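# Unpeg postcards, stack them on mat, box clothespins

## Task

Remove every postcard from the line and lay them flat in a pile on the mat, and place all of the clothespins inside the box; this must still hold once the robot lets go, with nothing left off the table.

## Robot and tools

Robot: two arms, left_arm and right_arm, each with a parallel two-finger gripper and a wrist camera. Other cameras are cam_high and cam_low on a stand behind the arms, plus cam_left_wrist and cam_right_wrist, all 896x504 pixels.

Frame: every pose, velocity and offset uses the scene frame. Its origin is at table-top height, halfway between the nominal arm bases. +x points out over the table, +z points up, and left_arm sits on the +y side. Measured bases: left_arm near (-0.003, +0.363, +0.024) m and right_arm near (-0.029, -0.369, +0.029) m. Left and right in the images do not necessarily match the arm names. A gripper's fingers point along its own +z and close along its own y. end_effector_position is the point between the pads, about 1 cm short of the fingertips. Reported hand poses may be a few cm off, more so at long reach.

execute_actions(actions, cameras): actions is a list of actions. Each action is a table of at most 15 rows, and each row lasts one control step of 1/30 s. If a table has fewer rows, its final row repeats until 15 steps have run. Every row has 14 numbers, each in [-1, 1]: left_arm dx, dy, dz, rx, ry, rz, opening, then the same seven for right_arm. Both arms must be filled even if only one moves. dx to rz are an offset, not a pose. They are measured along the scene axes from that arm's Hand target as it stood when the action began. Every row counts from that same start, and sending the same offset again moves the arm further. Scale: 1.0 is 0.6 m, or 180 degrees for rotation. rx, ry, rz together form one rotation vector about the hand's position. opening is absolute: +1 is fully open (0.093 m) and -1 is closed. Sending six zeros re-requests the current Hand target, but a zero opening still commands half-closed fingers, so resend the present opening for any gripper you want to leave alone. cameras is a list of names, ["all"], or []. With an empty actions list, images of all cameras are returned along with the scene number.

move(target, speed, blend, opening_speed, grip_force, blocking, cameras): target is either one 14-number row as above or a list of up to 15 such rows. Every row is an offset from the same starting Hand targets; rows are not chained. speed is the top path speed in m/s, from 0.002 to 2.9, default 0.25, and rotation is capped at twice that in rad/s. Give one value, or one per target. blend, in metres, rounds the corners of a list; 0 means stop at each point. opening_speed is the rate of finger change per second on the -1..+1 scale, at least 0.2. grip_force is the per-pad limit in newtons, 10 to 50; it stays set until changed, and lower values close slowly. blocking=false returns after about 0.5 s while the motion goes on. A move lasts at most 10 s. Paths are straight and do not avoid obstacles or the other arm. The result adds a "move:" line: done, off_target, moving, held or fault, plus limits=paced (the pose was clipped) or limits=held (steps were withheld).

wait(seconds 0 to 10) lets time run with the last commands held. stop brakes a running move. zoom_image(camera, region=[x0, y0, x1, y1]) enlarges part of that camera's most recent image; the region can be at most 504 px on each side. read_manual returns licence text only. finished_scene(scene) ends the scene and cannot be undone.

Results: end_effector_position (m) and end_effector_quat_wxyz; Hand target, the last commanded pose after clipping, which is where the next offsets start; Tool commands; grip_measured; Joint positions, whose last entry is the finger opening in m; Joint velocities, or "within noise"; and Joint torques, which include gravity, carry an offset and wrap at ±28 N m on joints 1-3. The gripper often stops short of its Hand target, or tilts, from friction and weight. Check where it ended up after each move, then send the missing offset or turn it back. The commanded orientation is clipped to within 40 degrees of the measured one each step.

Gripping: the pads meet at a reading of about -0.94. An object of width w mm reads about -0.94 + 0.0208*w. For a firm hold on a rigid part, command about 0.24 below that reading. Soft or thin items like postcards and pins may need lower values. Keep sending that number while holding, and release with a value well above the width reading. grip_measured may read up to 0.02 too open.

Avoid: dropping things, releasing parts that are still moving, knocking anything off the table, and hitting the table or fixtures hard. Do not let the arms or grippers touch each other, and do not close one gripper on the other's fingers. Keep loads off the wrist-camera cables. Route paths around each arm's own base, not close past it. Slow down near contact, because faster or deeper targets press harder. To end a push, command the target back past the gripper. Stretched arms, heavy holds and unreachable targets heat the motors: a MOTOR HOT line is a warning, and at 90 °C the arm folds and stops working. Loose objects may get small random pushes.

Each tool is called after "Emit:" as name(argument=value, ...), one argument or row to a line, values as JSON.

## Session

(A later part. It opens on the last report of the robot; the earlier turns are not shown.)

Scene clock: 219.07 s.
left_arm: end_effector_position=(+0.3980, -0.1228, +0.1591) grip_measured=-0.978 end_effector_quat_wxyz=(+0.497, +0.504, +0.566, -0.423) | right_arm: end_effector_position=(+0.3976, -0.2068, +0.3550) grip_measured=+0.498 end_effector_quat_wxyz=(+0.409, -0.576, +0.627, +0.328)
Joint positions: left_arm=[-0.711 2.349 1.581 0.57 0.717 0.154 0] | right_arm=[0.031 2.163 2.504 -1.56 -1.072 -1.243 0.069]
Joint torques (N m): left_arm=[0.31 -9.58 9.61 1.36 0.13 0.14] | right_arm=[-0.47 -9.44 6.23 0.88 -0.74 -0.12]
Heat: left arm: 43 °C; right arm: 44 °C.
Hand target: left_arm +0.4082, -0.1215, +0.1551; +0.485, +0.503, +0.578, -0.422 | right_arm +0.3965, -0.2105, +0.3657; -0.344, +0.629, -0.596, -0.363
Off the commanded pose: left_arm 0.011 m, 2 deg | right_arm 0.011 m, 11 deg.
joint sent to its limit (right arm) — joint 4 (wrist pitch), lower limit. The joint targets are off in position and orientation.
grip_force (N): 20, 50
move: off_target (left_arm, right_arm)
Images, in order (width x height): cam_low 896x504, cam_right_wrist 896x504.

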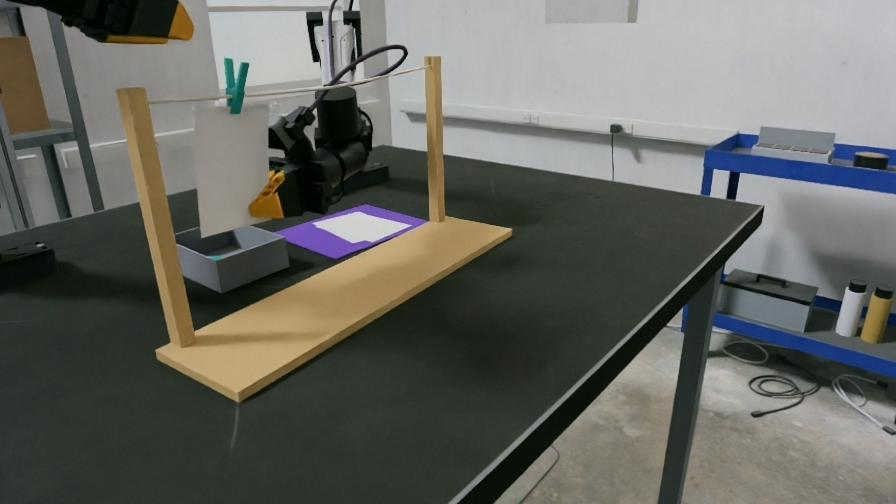

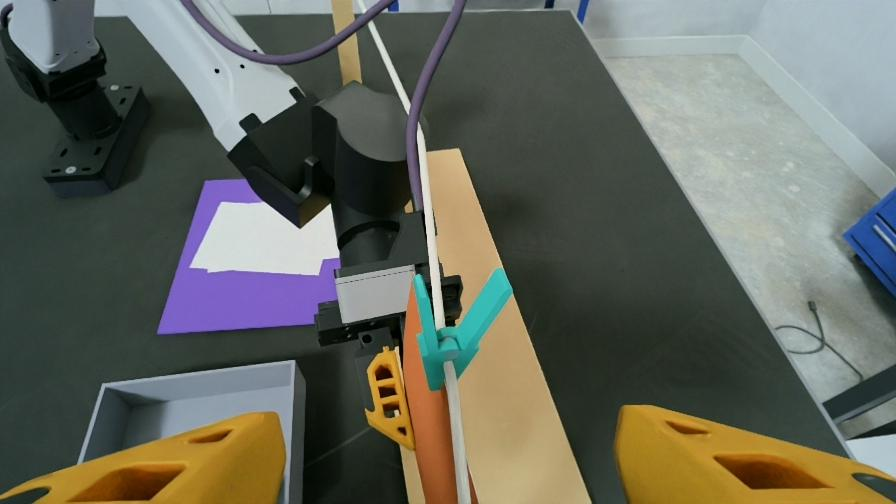

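Emit:
move(
  target=[0,0,0,0,0,0,-1,0.02,0.07,-0.035,0,0,0,0.5],
  speed=0.1,
  cameras=["cam_low","cam_right_wrist"],
)

Emit:
zoom_image(
  camera="cam_low",
  region=[100, 0, 320, 220],
)

Scene clock: 221.07 s.
left_arm: end_effector_position=(+0.3980, -0.1228, +0.1591) grip_measured=-0.978 end_effector_quat_wxyz=(+0.497, +0.504, +0.566, -0.423) | right_arm: end_effector_position=(+0.4097, -0.1668, +0.3328) grip_measured=+0.498 end_effector_quat_wxyz=(-0.389, +0.594, -0.610, -0.352)
Joint positions: left_arm=[-0.711 2.349 1.581 0.57 0.717 0.154 0] | right_arm=[0.118 2.298 2.637 -1.56 -1.072 -1.214 0.069]
Joint torques (N m): left_arm=[0.25 -9.59 9.63 1.37 0.13 0.12] | right_arm=[0.4 -10.47 7.65 0.89 -0.41 0.13]
Heat: left arm: 44 °C; right arm: 44 °C.
Hand target: left_arm +0.4082, -0.1215, +0.1551; +0.485, +0.503, +0.578, -0.422 | right_arm +0.4085, -0.1685, +0.3447; -0.344, +0.629, -0.596, -0.363
Off the commanded pose: left_arm 0.011 m, 2 deg | right_arm 0.012 m, 7 deg.
joint sent to its limit (right arm) — joint 4 (wrist pitch), lower limit. The joint targets are off in position and orientation.
grip_force (N): 20, 50
move: off_target (left_arm, right_arm)
Images, in order (width x height): cam_low 896x504, cam_right_wrist 896x504.

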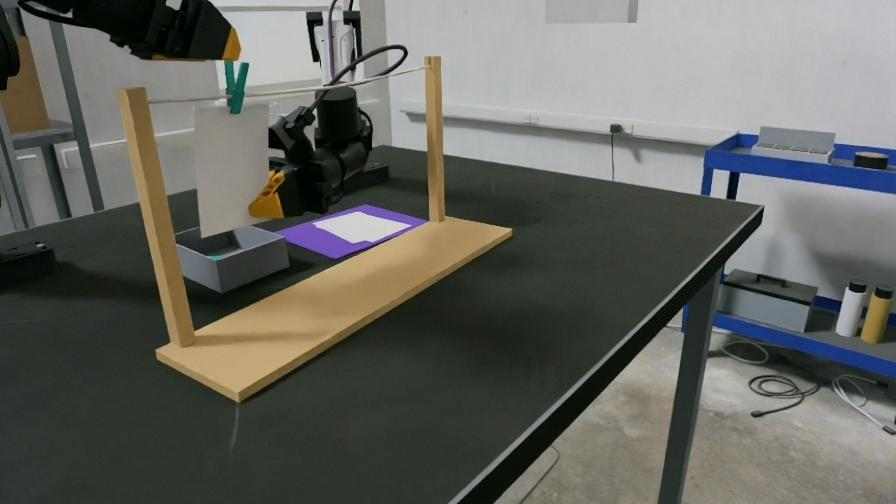

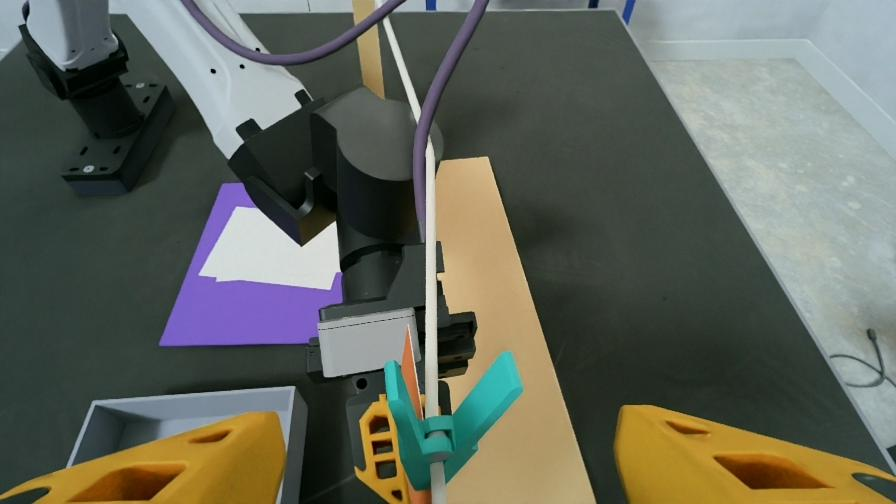

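Scaled by 2.291 from the camera's 896x504 image, which has a finer 1280x720 frame.

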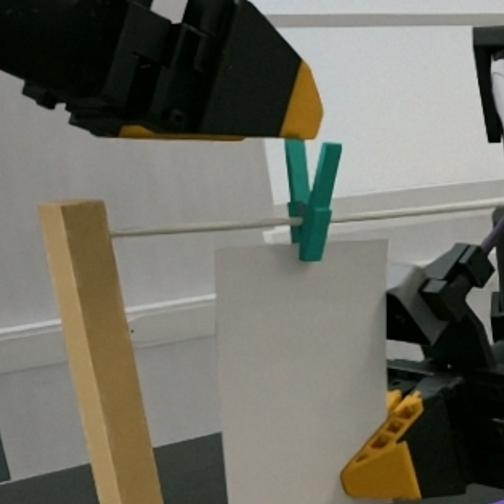

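Emit:
move(
  target=[0,0,0,0,0,0,-1,0.001,0.042,-0.035,0,0,0,0.5],
  speed=0.1,
  cameras=["cam_low","cam_right_wrist","cam_high"],
)

Emit:
zoom_image(
  camera="cam_low",
  region=[100, 0, 320, 220],
)

Scene clock: 222.57 s.
left_arm: end_effector_position=(+0.3980, -0.1228, +0.1591) grip_measured=-0.978 end_effector_quat_wxyz=(+0.497, +0.504, +0.566, -0.423) | right_arm: end_effector_position=(+0.4086, -0.1401, +0.3138) grip_measured=+0.498 end_effector_quat_wxyz=(-0.367, +0.606, -0.601, -0.369)
Joint positions: left_arm=[-0.711 2.349 1.581 0.57 0.717 0.154 0] | right_arm=[0.177 2.358 2.669 -1.56 -1.066 -1.209 0.069]
Joint torques (N m): left_arm=[0.31 -9.52 9.66 1.36 0.12 0.14] | right_arm=[0.36 -10.93 7.95 0.85 -0.23 0.14]
Heat: left arm: 44 °C; right arm: 44 °C.
Hand target: left_arm +0.4082, -0.1215, +0.1551; +0.485, +0.503, +0.578, -0.422 | right_arm +0.4091, -0.1433, +0.3237; -0.344, +0.629, -0.596, -0.363
Off the commanded pose: left_arm 0.011 m, 2 deg | right_arm 0.010 m, 4 deg.
joint sent to its limit (right arm) — joint 4 (wrist pitch), lower limit. The joint targets are off in position and orientation.
grip_force (N): 20, 50
move: off_target (left_arm, right_arm)
Images, in order (width x height): cam_high 896x504, cam_low 896x504, cam_right_wrist 896x504.

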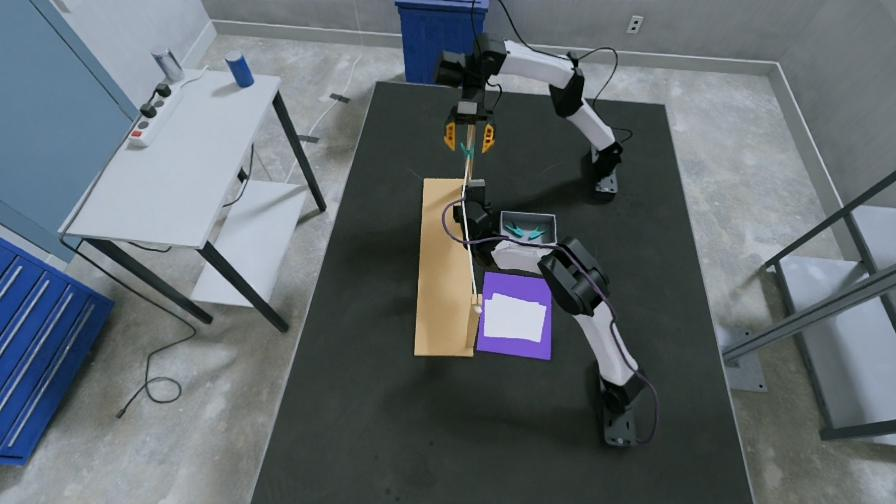

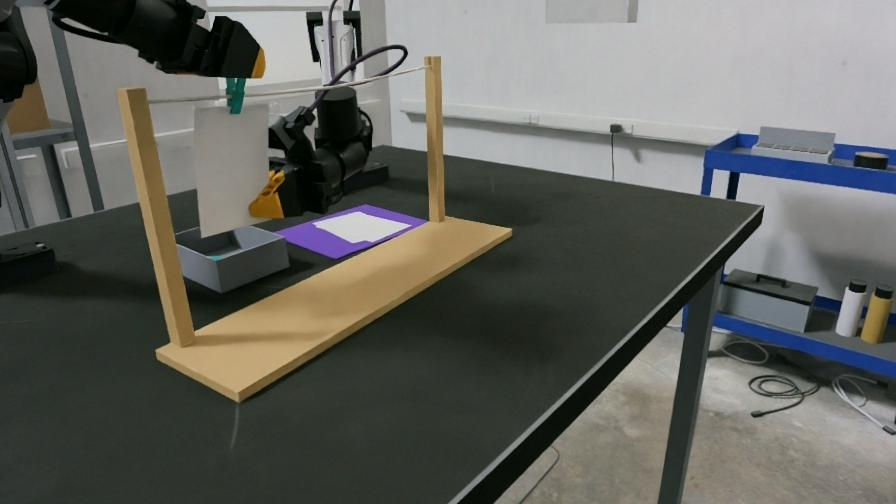

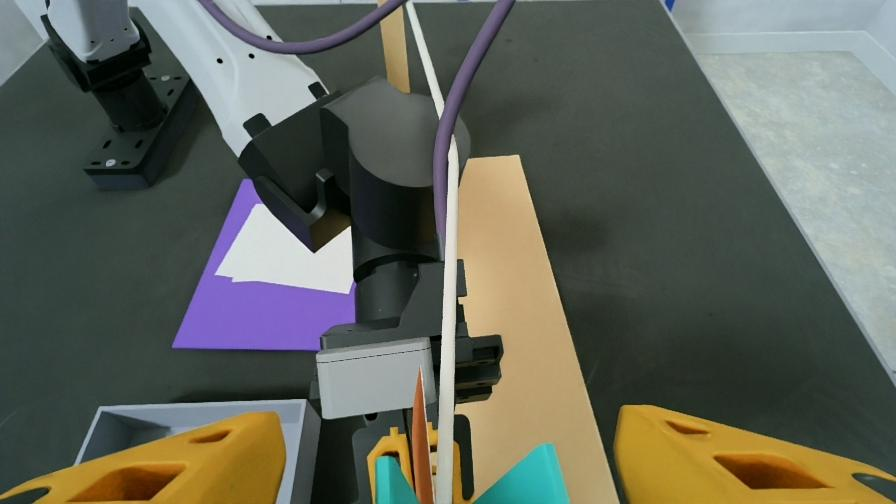

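Scaled by 2.291 from the camera's 896x504 image, which has a finer 1280x720 frame.

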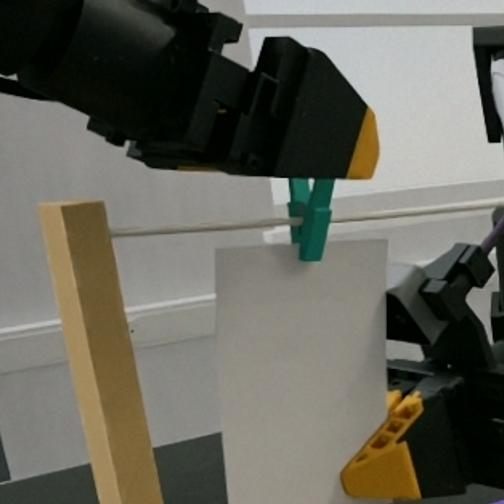

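Emit:
move(
  target=[
    [0,0,0,0,0,0,-1,0.004,0,-0.006,0,0,0,-0.3],
    [0,0,0,0,0,0,-1,0.004,0,-0.006,0,0,0,-0.6],
  ],
  speed=0.1,
  opening_speed=0.5,
  cameras=["cam_low","cam_right_wrist","cam_high"],
)

Emit:
zoom_image(
  camera="cam_low",
  region=[100, 0, 320, 220],
)

Scene clock: 227.43 s.
left_arm: end_effector_position=(+0.3977, -0.1226, +0.1573) grip_measured=-0.978 end_effector_quat_wxyz=(+0.494, +0.504, +0.569, -0.422) | right_arm: end_effector_position=(+0.4105, -0.1397, +0.3110) grip_measured=-0.593 end_effector_quat_wxyz=(-0.366, +0.606, -0.602, -0.369)
Joint positions: left_arm=[-0.711 2.349 1.581 0.561 0.717 0.156 0] | right_arm=[0.177 2.369 2.677 -1.56 -1.066 -1.209 0.017]
Joint torques (N m): left_arm=[0.28 -9.52 9.68 1.43 0.12 0.12] | right_arm=[0.29 -10.91 7.87 0.85 -0.23 0.09]
Heat: left arm: 45 °C; right arm: 45 °C.
Hand target: left_arm +0.4082, -0.1215, +0.1551; +0.485, +0.503, +0.578, -0.422 | right_arm +0.4115, -0.1433, +0.3201; -0.344, +0.629, -0.596, -0.363
Off the commanded pose: left_arm 0.011 m, 2 deg | right_arm 0.010 m, 4 deg.
joint sent to its limit (right arm) — joint 4 (wrist pitch), lower limit. The joint targets are off in position and orientation.
grip_force (N): 20, 50
move: off_target (left_arm, right_arm); target 2's new opening was sent with right_arm's hand 0.009 m and 4 deg from that target
Images, in order (width x height): cam_high 896x504, cam_low 896x504, cam_right_wrist 896x504.

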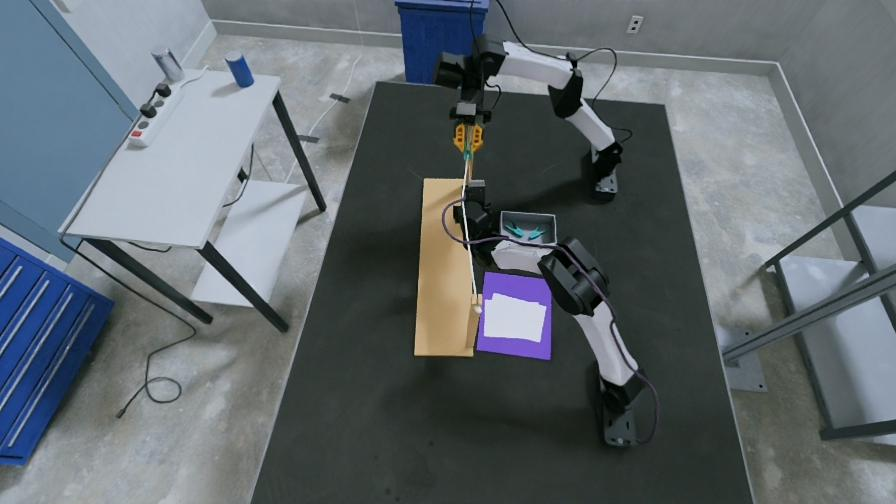

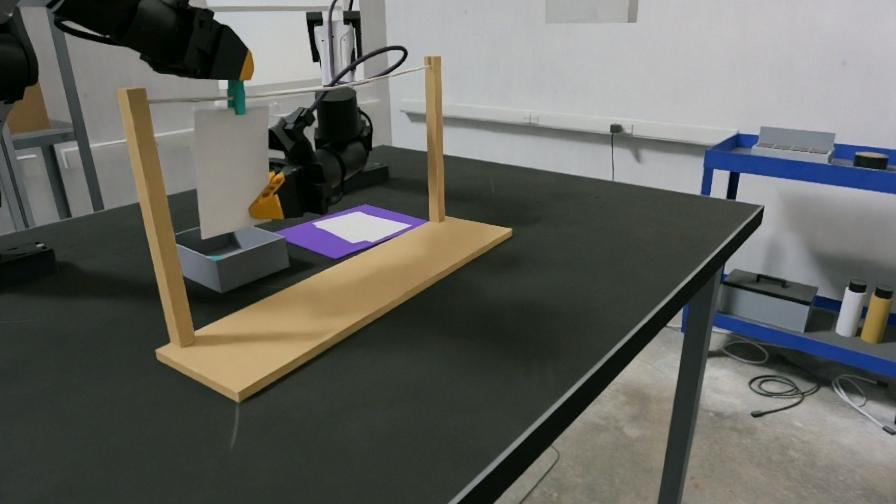

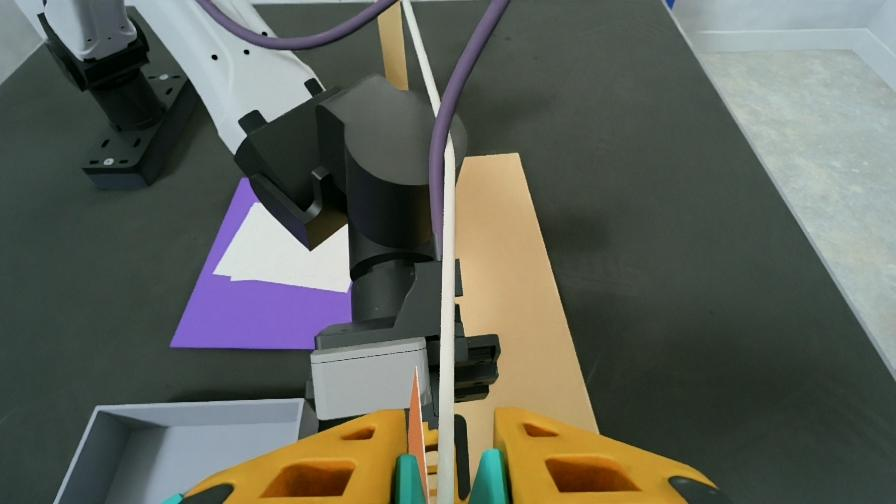

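Scaled by 2.291 from the camera's 896x504 image, which has a finer 1280x720 frame.

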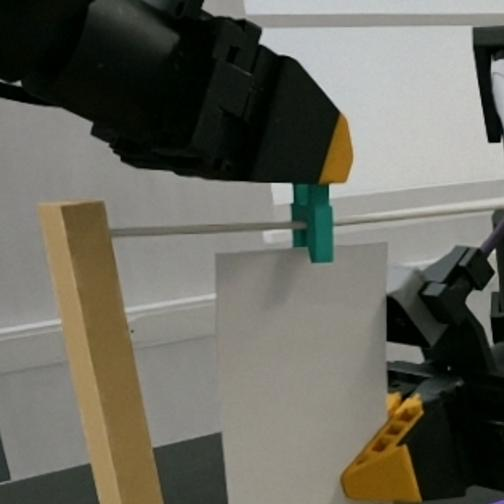

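Squeezing well. Close to −0.9.

Emit:
move(
  target=[
    [0,0,0,0,0,0,-1,0,0,0,0,0,0,-0.75],
    [0,0,0,0,0,0,-1,0,0,0,0,0,0,-0.9],
  ],
  speed=0.1,
  opening_speed=0.5,
  cameras=["cam_low","cam_right_wrist"],
)

Emit:
zoom_image(
  camera="cam_low",
  region=[180, 40, 300, 160],
)

Scene clock: 229.60 s.
left_arm: end_effector_position=(+0.3977, -0.1226, +0.1573) grip_measured=-0.978 end_effector_quat_wxyz=(+0.494, +0.504, +0.569, -0.422) | right_arm: end_effector_position=(+0.4105, -0.1397, +0.3110) grip_measured=-0.761 end_effector_quat_wxyz=(-0.366, +0.606, -0.602, -0.369)
Joint positions: left_arm=[-0.711 2.349 1.581 0.561 0.717 0.156 0] | right_arm=[0.177 2.369 2.677 -1.56 -1.066 -1.209 0.009]
Joint torques (N m): left_arm=[0.25 -9.58 9.7 1.43 0.13 0.12] | right_arm=[0.28 -10.95 7.83 0.83 -0.24 0.1]
Heat: left arm: 45 °C; right arm: 45 °C.
Hand target: left_arm +0.4082, -0.1215, +0.1551; +0.485, +0.503, +0.578, -0.422 | right_arm +0.4115, -0.1433, +0.3201; -0.344, +0.629, -0.596, -0.363
Off the commanded pose: left_arm 0.011 m, 2 deg | right_arm 0.010 m, 4 deg.
joint sent to its limit (right arm) — joint 4 (wrist pitch), lower limit. The joint targets are off in position and orientation.
grip_force (N): 20, 50
move: off_target (left_arm, right_arm); target 2's new opening was sent with right_arm's hand 0.010 m and 4 deg from that target
Images, in order (width x height): cam_low 896x504, cam_right_wrist 896x504.

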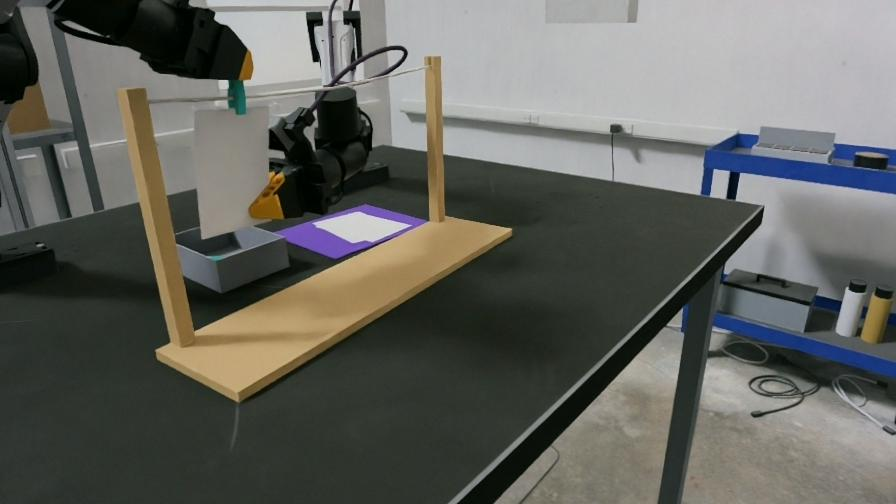

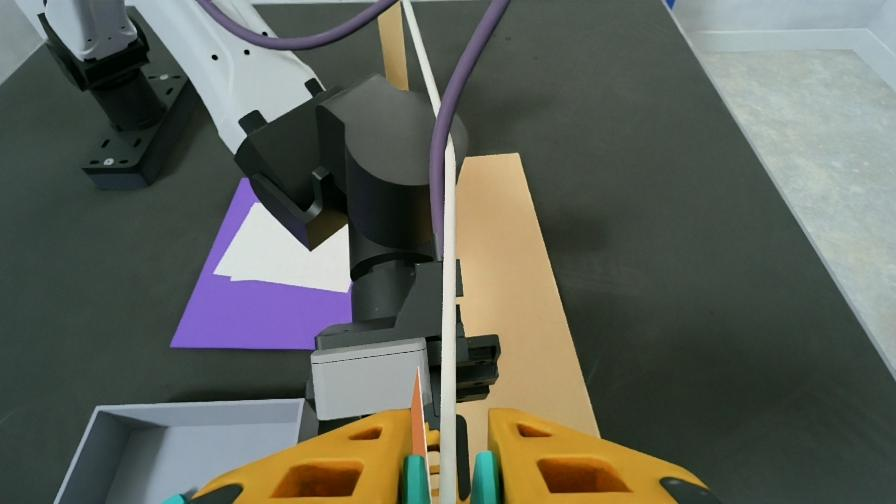

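Scaled by 4.200 from the camera's 896x504 image, which has a finer 1280x720 frame.

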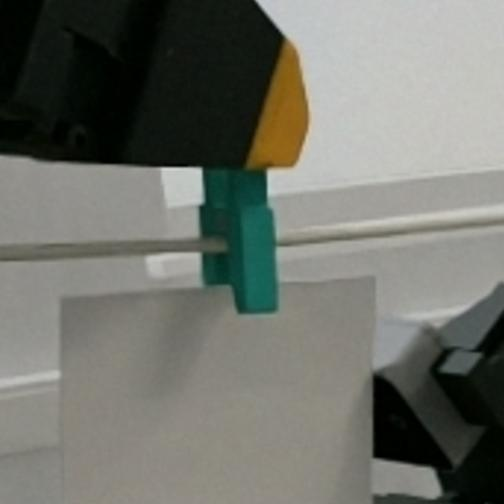

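Emit:
move(
  target=[0,0,-0.06,0,0,0,-1,0,0,0,0,0,0,-0.9],
  speed=0.08,
  cameras=["cam_low","cam_right_wrist","cam_left_wrist"],
)

Emit:
zoom_image(
  camera="cam_low",
  region=[180, 40, 300, 160],
)

Scene clock: 230.87 s.
left_arm: end_effector_position=(+0.3974, -0.1223, +0.1085) grip_measured=-0.978 end_effector_quat_wxyz=(+0.464, +0.506, +0.593, -0.421) | right_arm: end_effector_position=(+0.4105, -0.1397, +0.3110) grip_measured=-0.763 end_effector_quat_wxyz=(-0.366, +0.606, -0.602, -0.369)
Joint positions: left_arm=[-0.711 2.431 1.581 0.561 0.717 0.162 0] | right_arm=[0.177 2.369 2.677 -1.56 -1.066 -1.209 0.009]
Joint torques (N m): left_arm=[0.29 -10.26 7.83 2.27 0.16 0.09] | right_arm=[0.29 -10.96 7.84 0.84 -0.24 0.09]
Heat: left arm: 45 °C; right arm: 45 °C.
Hand target: left_arm +0.4082, -0.1215, +0.1191; +0.485, +0.503, +0.578, -0.422 | right_arm +0.4115, -0.1433, +0.3201; -0.344, +0.629, -0.596, -0.363
Off the commanded pose: left_arm 0.015 m, 3 deg | right_arm 0.010 m, 4 deg.
joint sent to its limit (right arm) — joint 4 (wrist pitch), lower limit. The joint targets are off in position and orientation.
grip_force (N): 20, 50
move: off_target (left_arm, right_arm)
Images, in order (width x height): cam_low 896x504, cam_left_wrist 896x504, cam_right_wrist 896x504.

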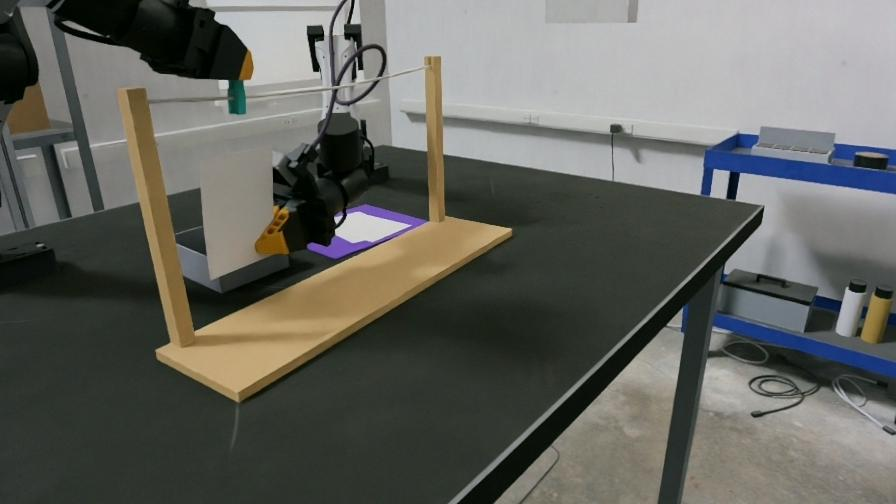

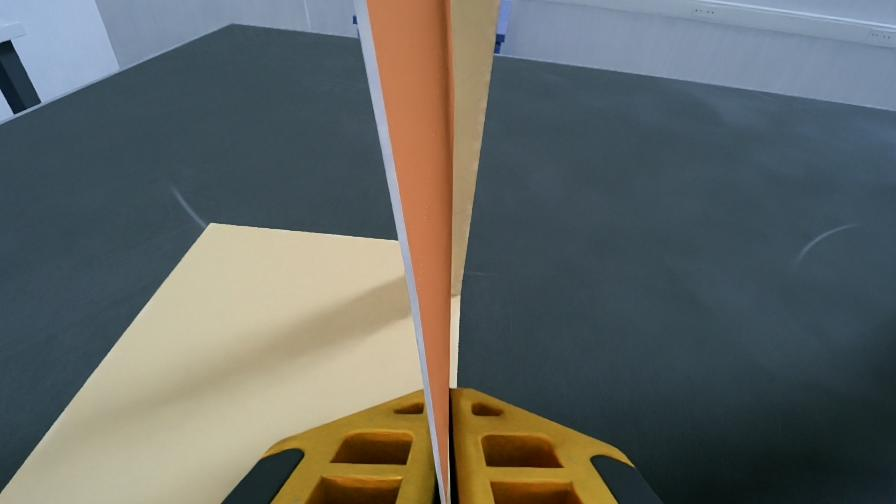

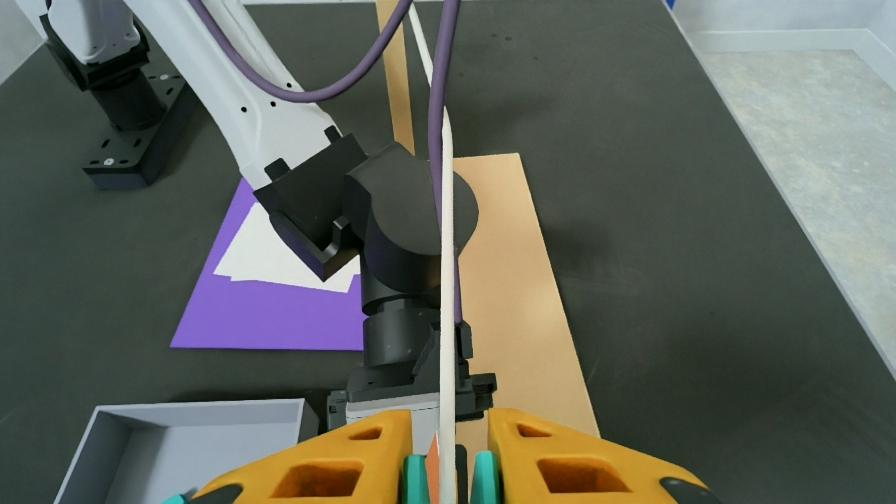

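Scaled by 4.200 from the camera's 896x504 image, which has a finer 1280x720 frame.

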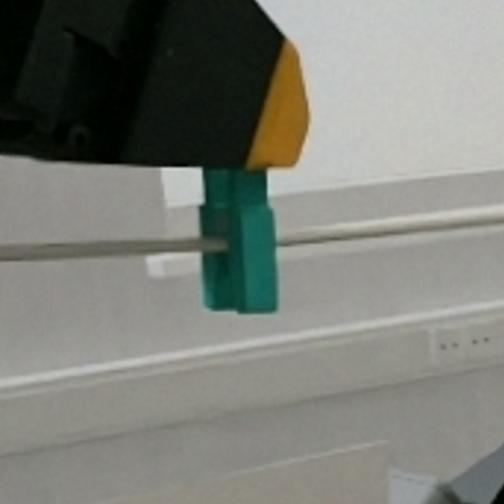

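Emit:
move(
  target=[
    [0,0,0,0,0,0,-1,-0.025,-0.03,0.08,0,0,0,-0.9],
    [0,0,0,0,0,0,-1,-0.08,-0.09,0.13,0,0,0,-0.9],
  ],
  speed=0.12,
  blend=[0.02,0],
  cameras=["cam_low","cam_right_wrist","cam_high"],
)

Emit:
zoom_image(
  camera="cam_low",
  region=[120, 0, 340, 160],
)

Scene clock: 232.90 s.
left_arm: end_effector_position=(+0.3974, -0.1223, +0.1085) grip_measured=-0.978 end_effector_quat_wxyz=(+0.464, +0.506, +0.593, -0.421) | right_arm: end_effector_position=(+0.3774, -0.1997, +0.3790) grip_measured=-0.764 end_effector_quat_wxyz=(+0.410, -0.568, +0.632, +0.331)
Joint positions: left_arm=[-0.711 2.431 1.581 0.561 0.717 0.162 0] | right_arm=[0.051 2.086 2.481 -1.56 -1.066 -1.169 0.009]
Joint torques (N m): left_arm=[0.28 -10.26 7.83 2.29 0.18 0.09] | right_arm=[0.06 -11.89 3.79 0.97 -0.8 -0.11]
Heat: left arm: 45 °C; right arm: 45 °C.
Hand target: left_arm +0.4082, -0.1215, +0.1191; +0.485, +0.503, +0.578, -0.422 | right_arm +0.3635, -0.1973, +0.3981; +0.344, -0.629, +0.596, +0.363
Off the commanded pose: left_arm 0.015 m, 3 deg | right_arm 0.024 m, 12 deg.
joint sent to its limit (right arm) — joint 4 (wrist pitch), lower limit. The joint targets are off in position and orientation.
grip_force (N): 20, 50
move: off_target (left_arm, right_arm)
Images, in order (width x height): cam_high 896x504, cam_low 896x504, cam_right_wrist 896x504.

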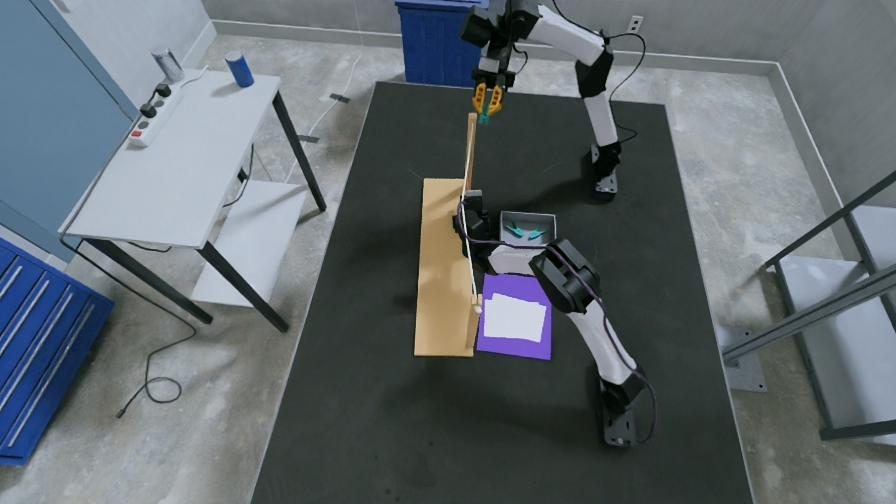

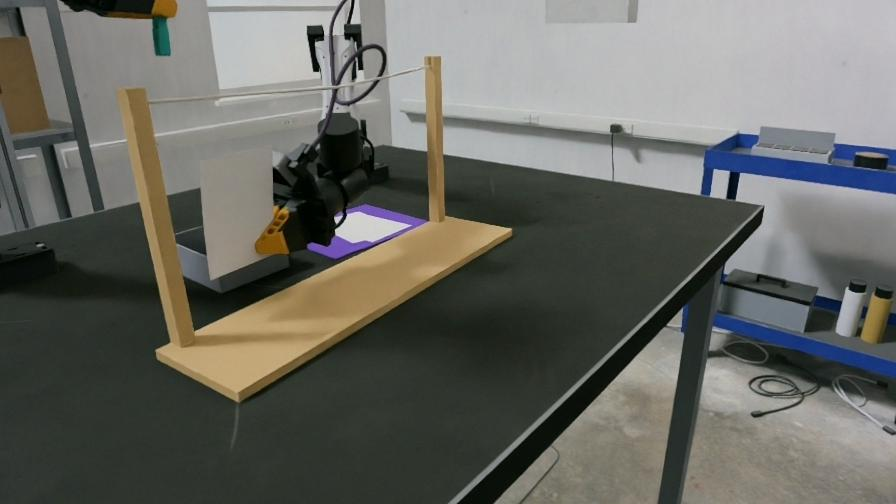

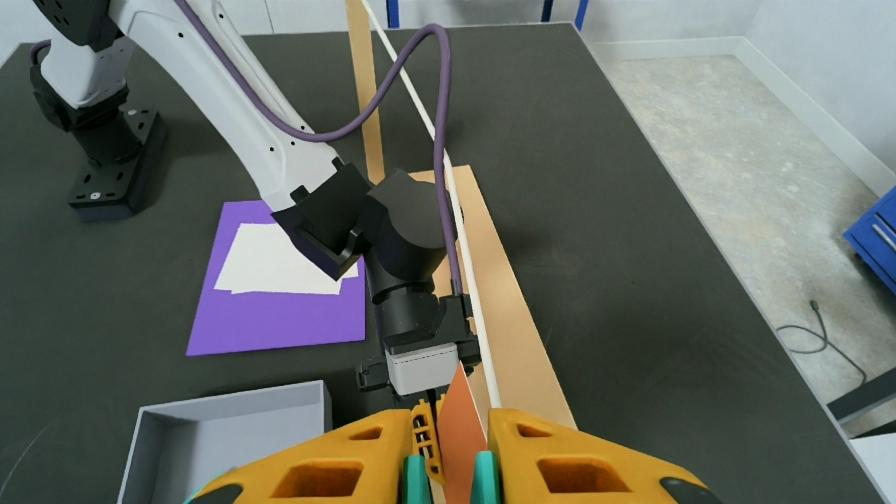

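Scaled by 2.291 from the camera's 896x504 image, which has a finer 1280x720 frame.

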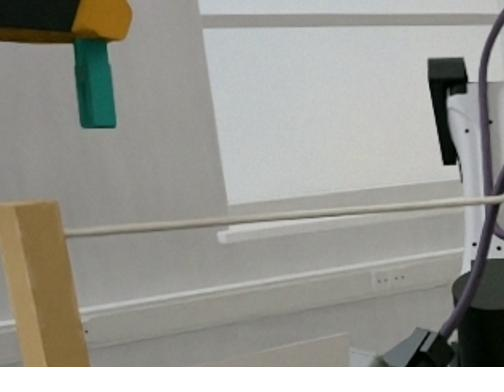

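Emit:
move(
  target=[
    [-0.08,0.02,0.02,0,0,0,-1,-0.1,-0.02,0.0,0,0,0,-0.9],
    [-0.2,0.06,0.1,0,0,0,-1,-0.19,-0.09,-0.11,0,0,0,-0.9],
  ],
  speed=0.15,
  blend=[0.02,0],
  cameras=["all"],
)

Scene clock: 235.47 s.
left_arm: end_effector_position=(+0.2848, -0.0864, +0.1505) grip_measured=-0.978 end_effector_quat_wxyz=(+0.445, +0.509, +0.604, -0.422) | right_arm: end_effector_position=(+0.2567, -0.2512, +0.3261) grip_measured=-0.764 end_effector_quat_wxyz=(+0.393, -0.581, +0.635, +0.323)
Joint positions: left_arm=[-0.824 2.004 1.062 0.633 0.617 0.125 0] | right_arm=[-0.109 1.571 1.631 -1.565 -1.066 -1.55 0.009]
Joint torques (N m): left_arm=[-0.68 -11.59 4.6 2.58 -0.07 0] | right_arm=[-0.14 -7.36 4.23 0.46 -0.42 -0.13]
Heat: left arm: 45 °C; right arm: 45 °C.
Hand target: left_arm +0.2882, -0.0855, +0.1791; +0.485, +0.503, +0.578, -0.422 | right_arm +0.2495, -0.2513, +0.3321; +0.344, -0.629, +0.596, +0.363
Off the commanded pose: left_arm 0.029 m, 5 deg | right_arm 0.009 m, 10 deg.
joint sent to its limit (right arm) — joint 4 (wrist pitch), lower limit. The joint targets are off in position and orientation.
grip_force (N): 20, 50
move: off_target (left_arm, right_arm)

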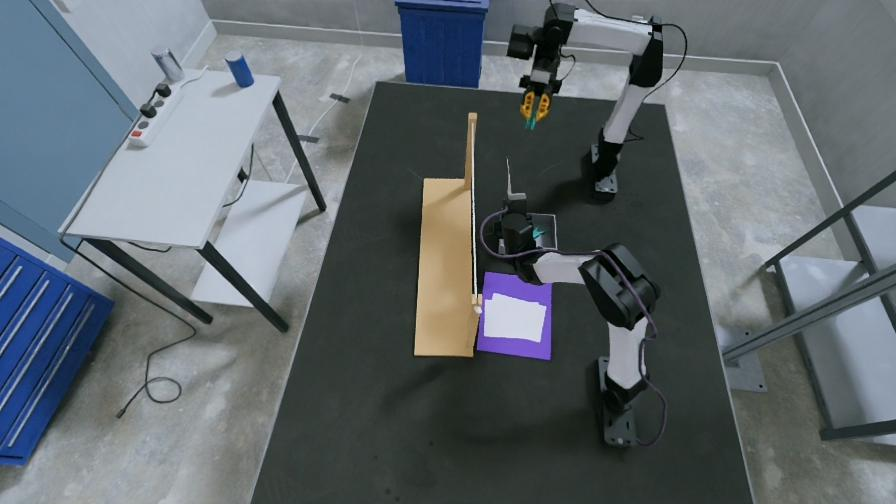

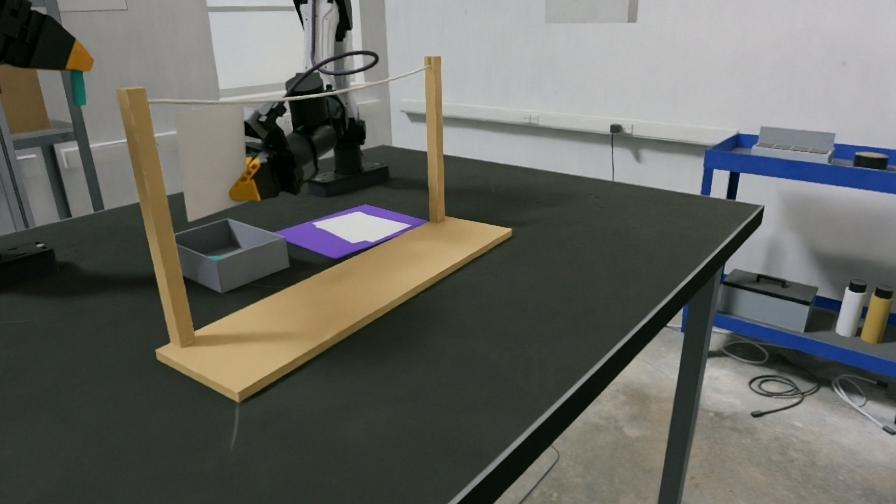

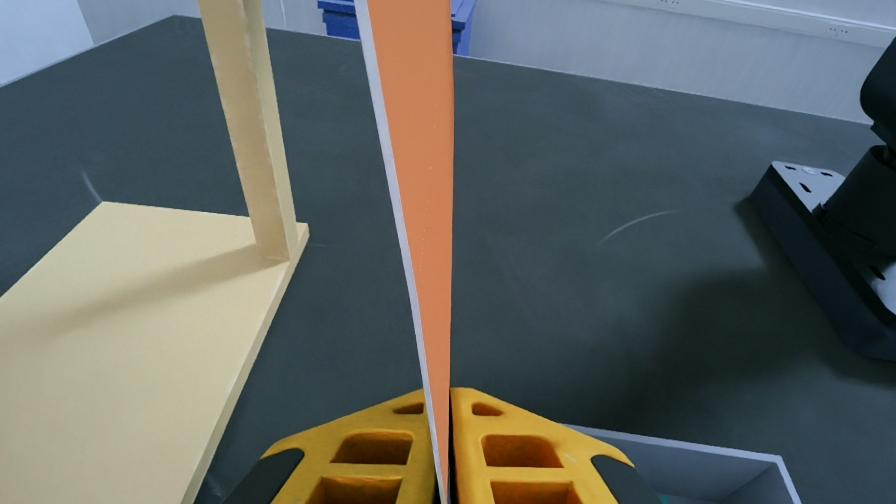

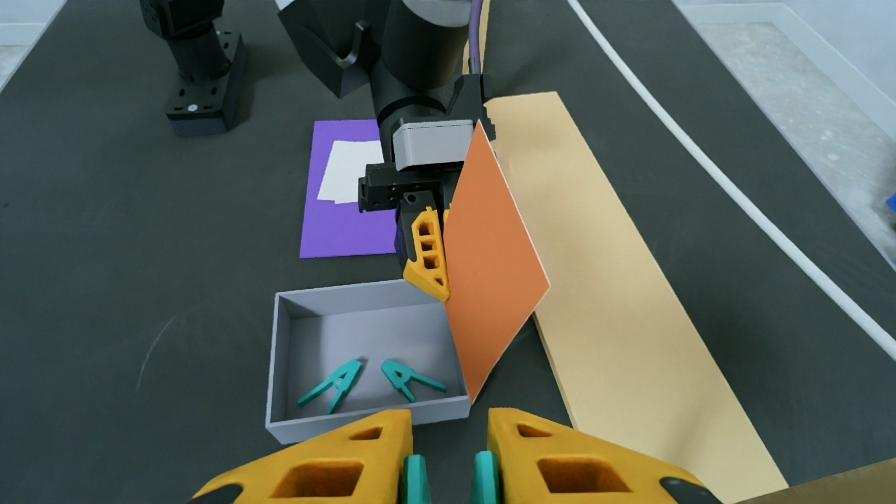

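Emit:
move(
  target=[
    [0,0.2,0.15,0,0,0,-1,0,0,0.0,0,0,0,-0.9],
    [-0.01,0.47,0.17,0.142,-0.46,-0.228,-1,0,0,0,0,0,0,-0.9],
  ],
  speed=0.25,
  blend=[0.03,0],
  cameras=["all"],
)

Emit:
zoom_image(
  camera="cam_high",
  region=[440, 200, 620, 370],
)

Scene clock: 241.23 s.
left_arm: end_effector_position=(+0.2818, +0.1970, +0.2709) grip_measured=-0.978 end_effector_quat_wxyz=(+0.535, +0.814, +0.221, +0.054) | right_arm: end_effector_position=(+0.2567, -0.2512, +0.3261) grip_measured=-0.764 end_effector_quat_wxyz=(+0.393, -0.581, +0.635, +0.323)
Joint positions: left_arm=[-0.109 1.213 1.012 -0.599 0.941 2.101 0] | right_arm=[-0.109 1.571 1.631 -1.565 -1.066 -1.55 0.009]
Joint torques (N m): left_arm=[0.18 -4.7 5.18 1.84 0.61 0.21] | right_arm=[-0.1 -7.36 4.19 0.46 -0.41 -0.12]
Heat: left arm: 45 °C; right arm: 44 °C.
Hand target: left_arm +0.2822, +0.1965, +0.2811; +0.462, +0.887, +0.000, +0.000 | right_arm +0.2495, -0.2513, +0.3321; +0.344, -0.629, +0.596, +0.363
Off the commanded pose: left_arm 0.010 m, 29 deg | right_arm 0.009 m, 10 deg.
joint sent to its limit (left arm) — joint 6 (wrist roll), upper limit. The joint targets are off in position and orientation.
joint sent to its limit (right arm) — joint 4 (wrist pitch), lower limit. The joint targets are off in position and orientation.
grip_force (N): 20, 50
move: off_target (left_arm, right_arm)

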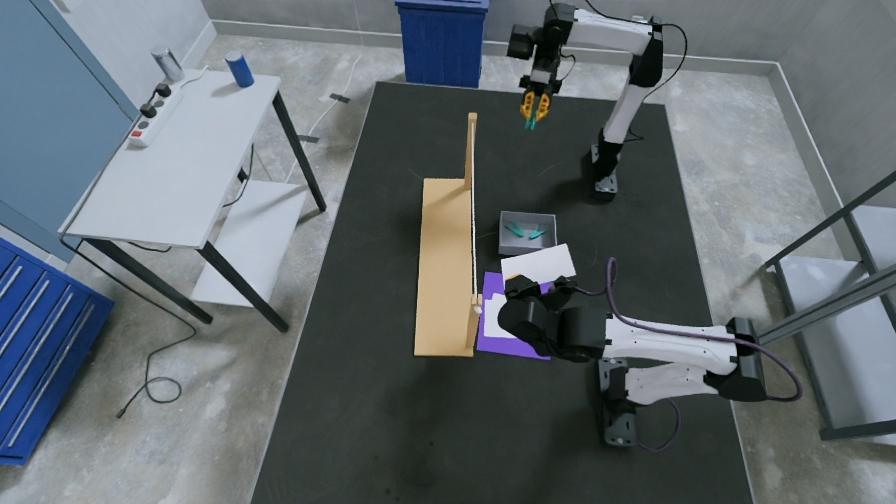

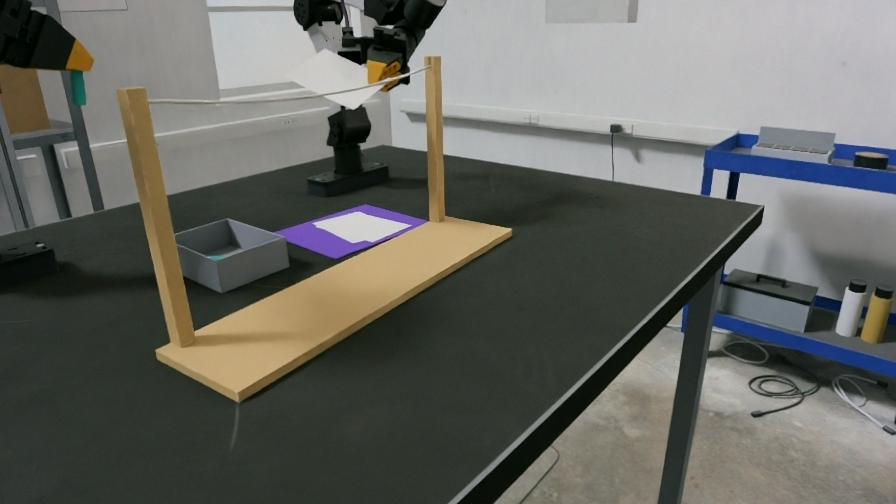

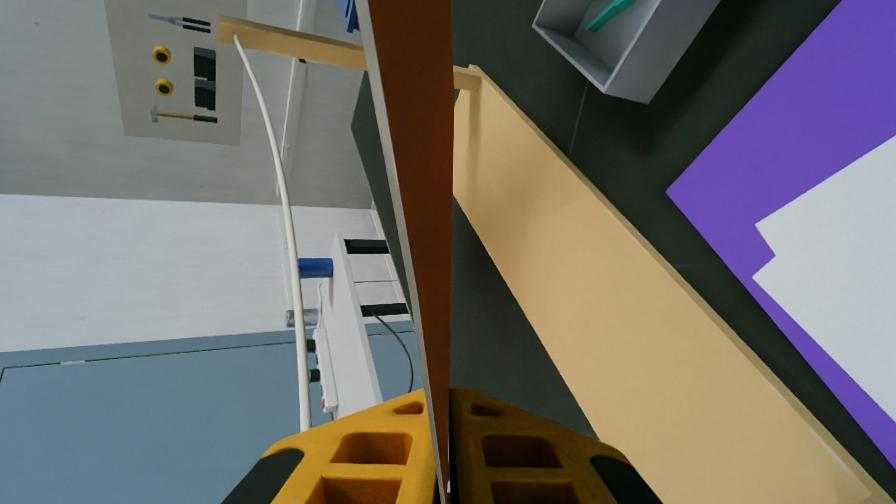

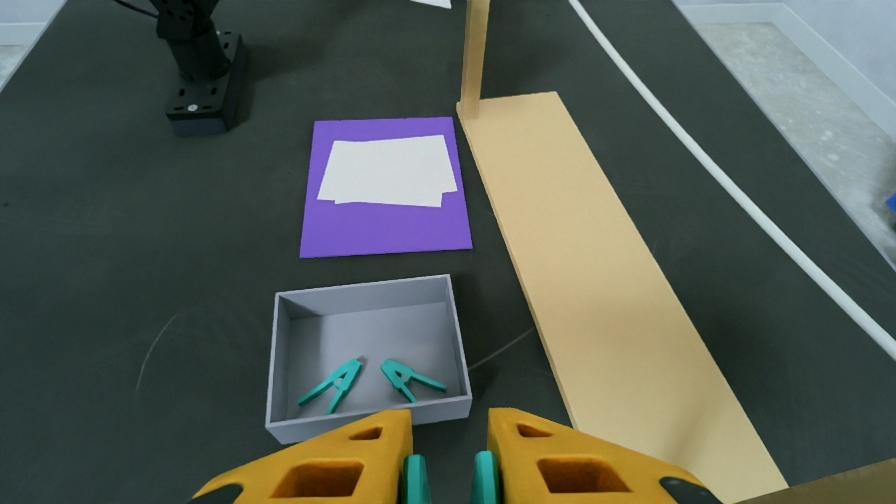

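Scaled by 2.800 from the camera's 896x504 image, which has a finer 1280x720 frame.

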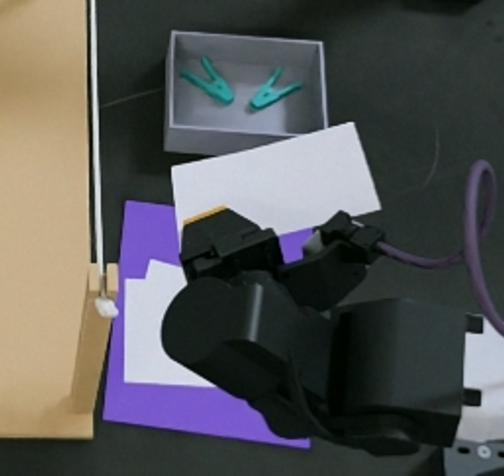

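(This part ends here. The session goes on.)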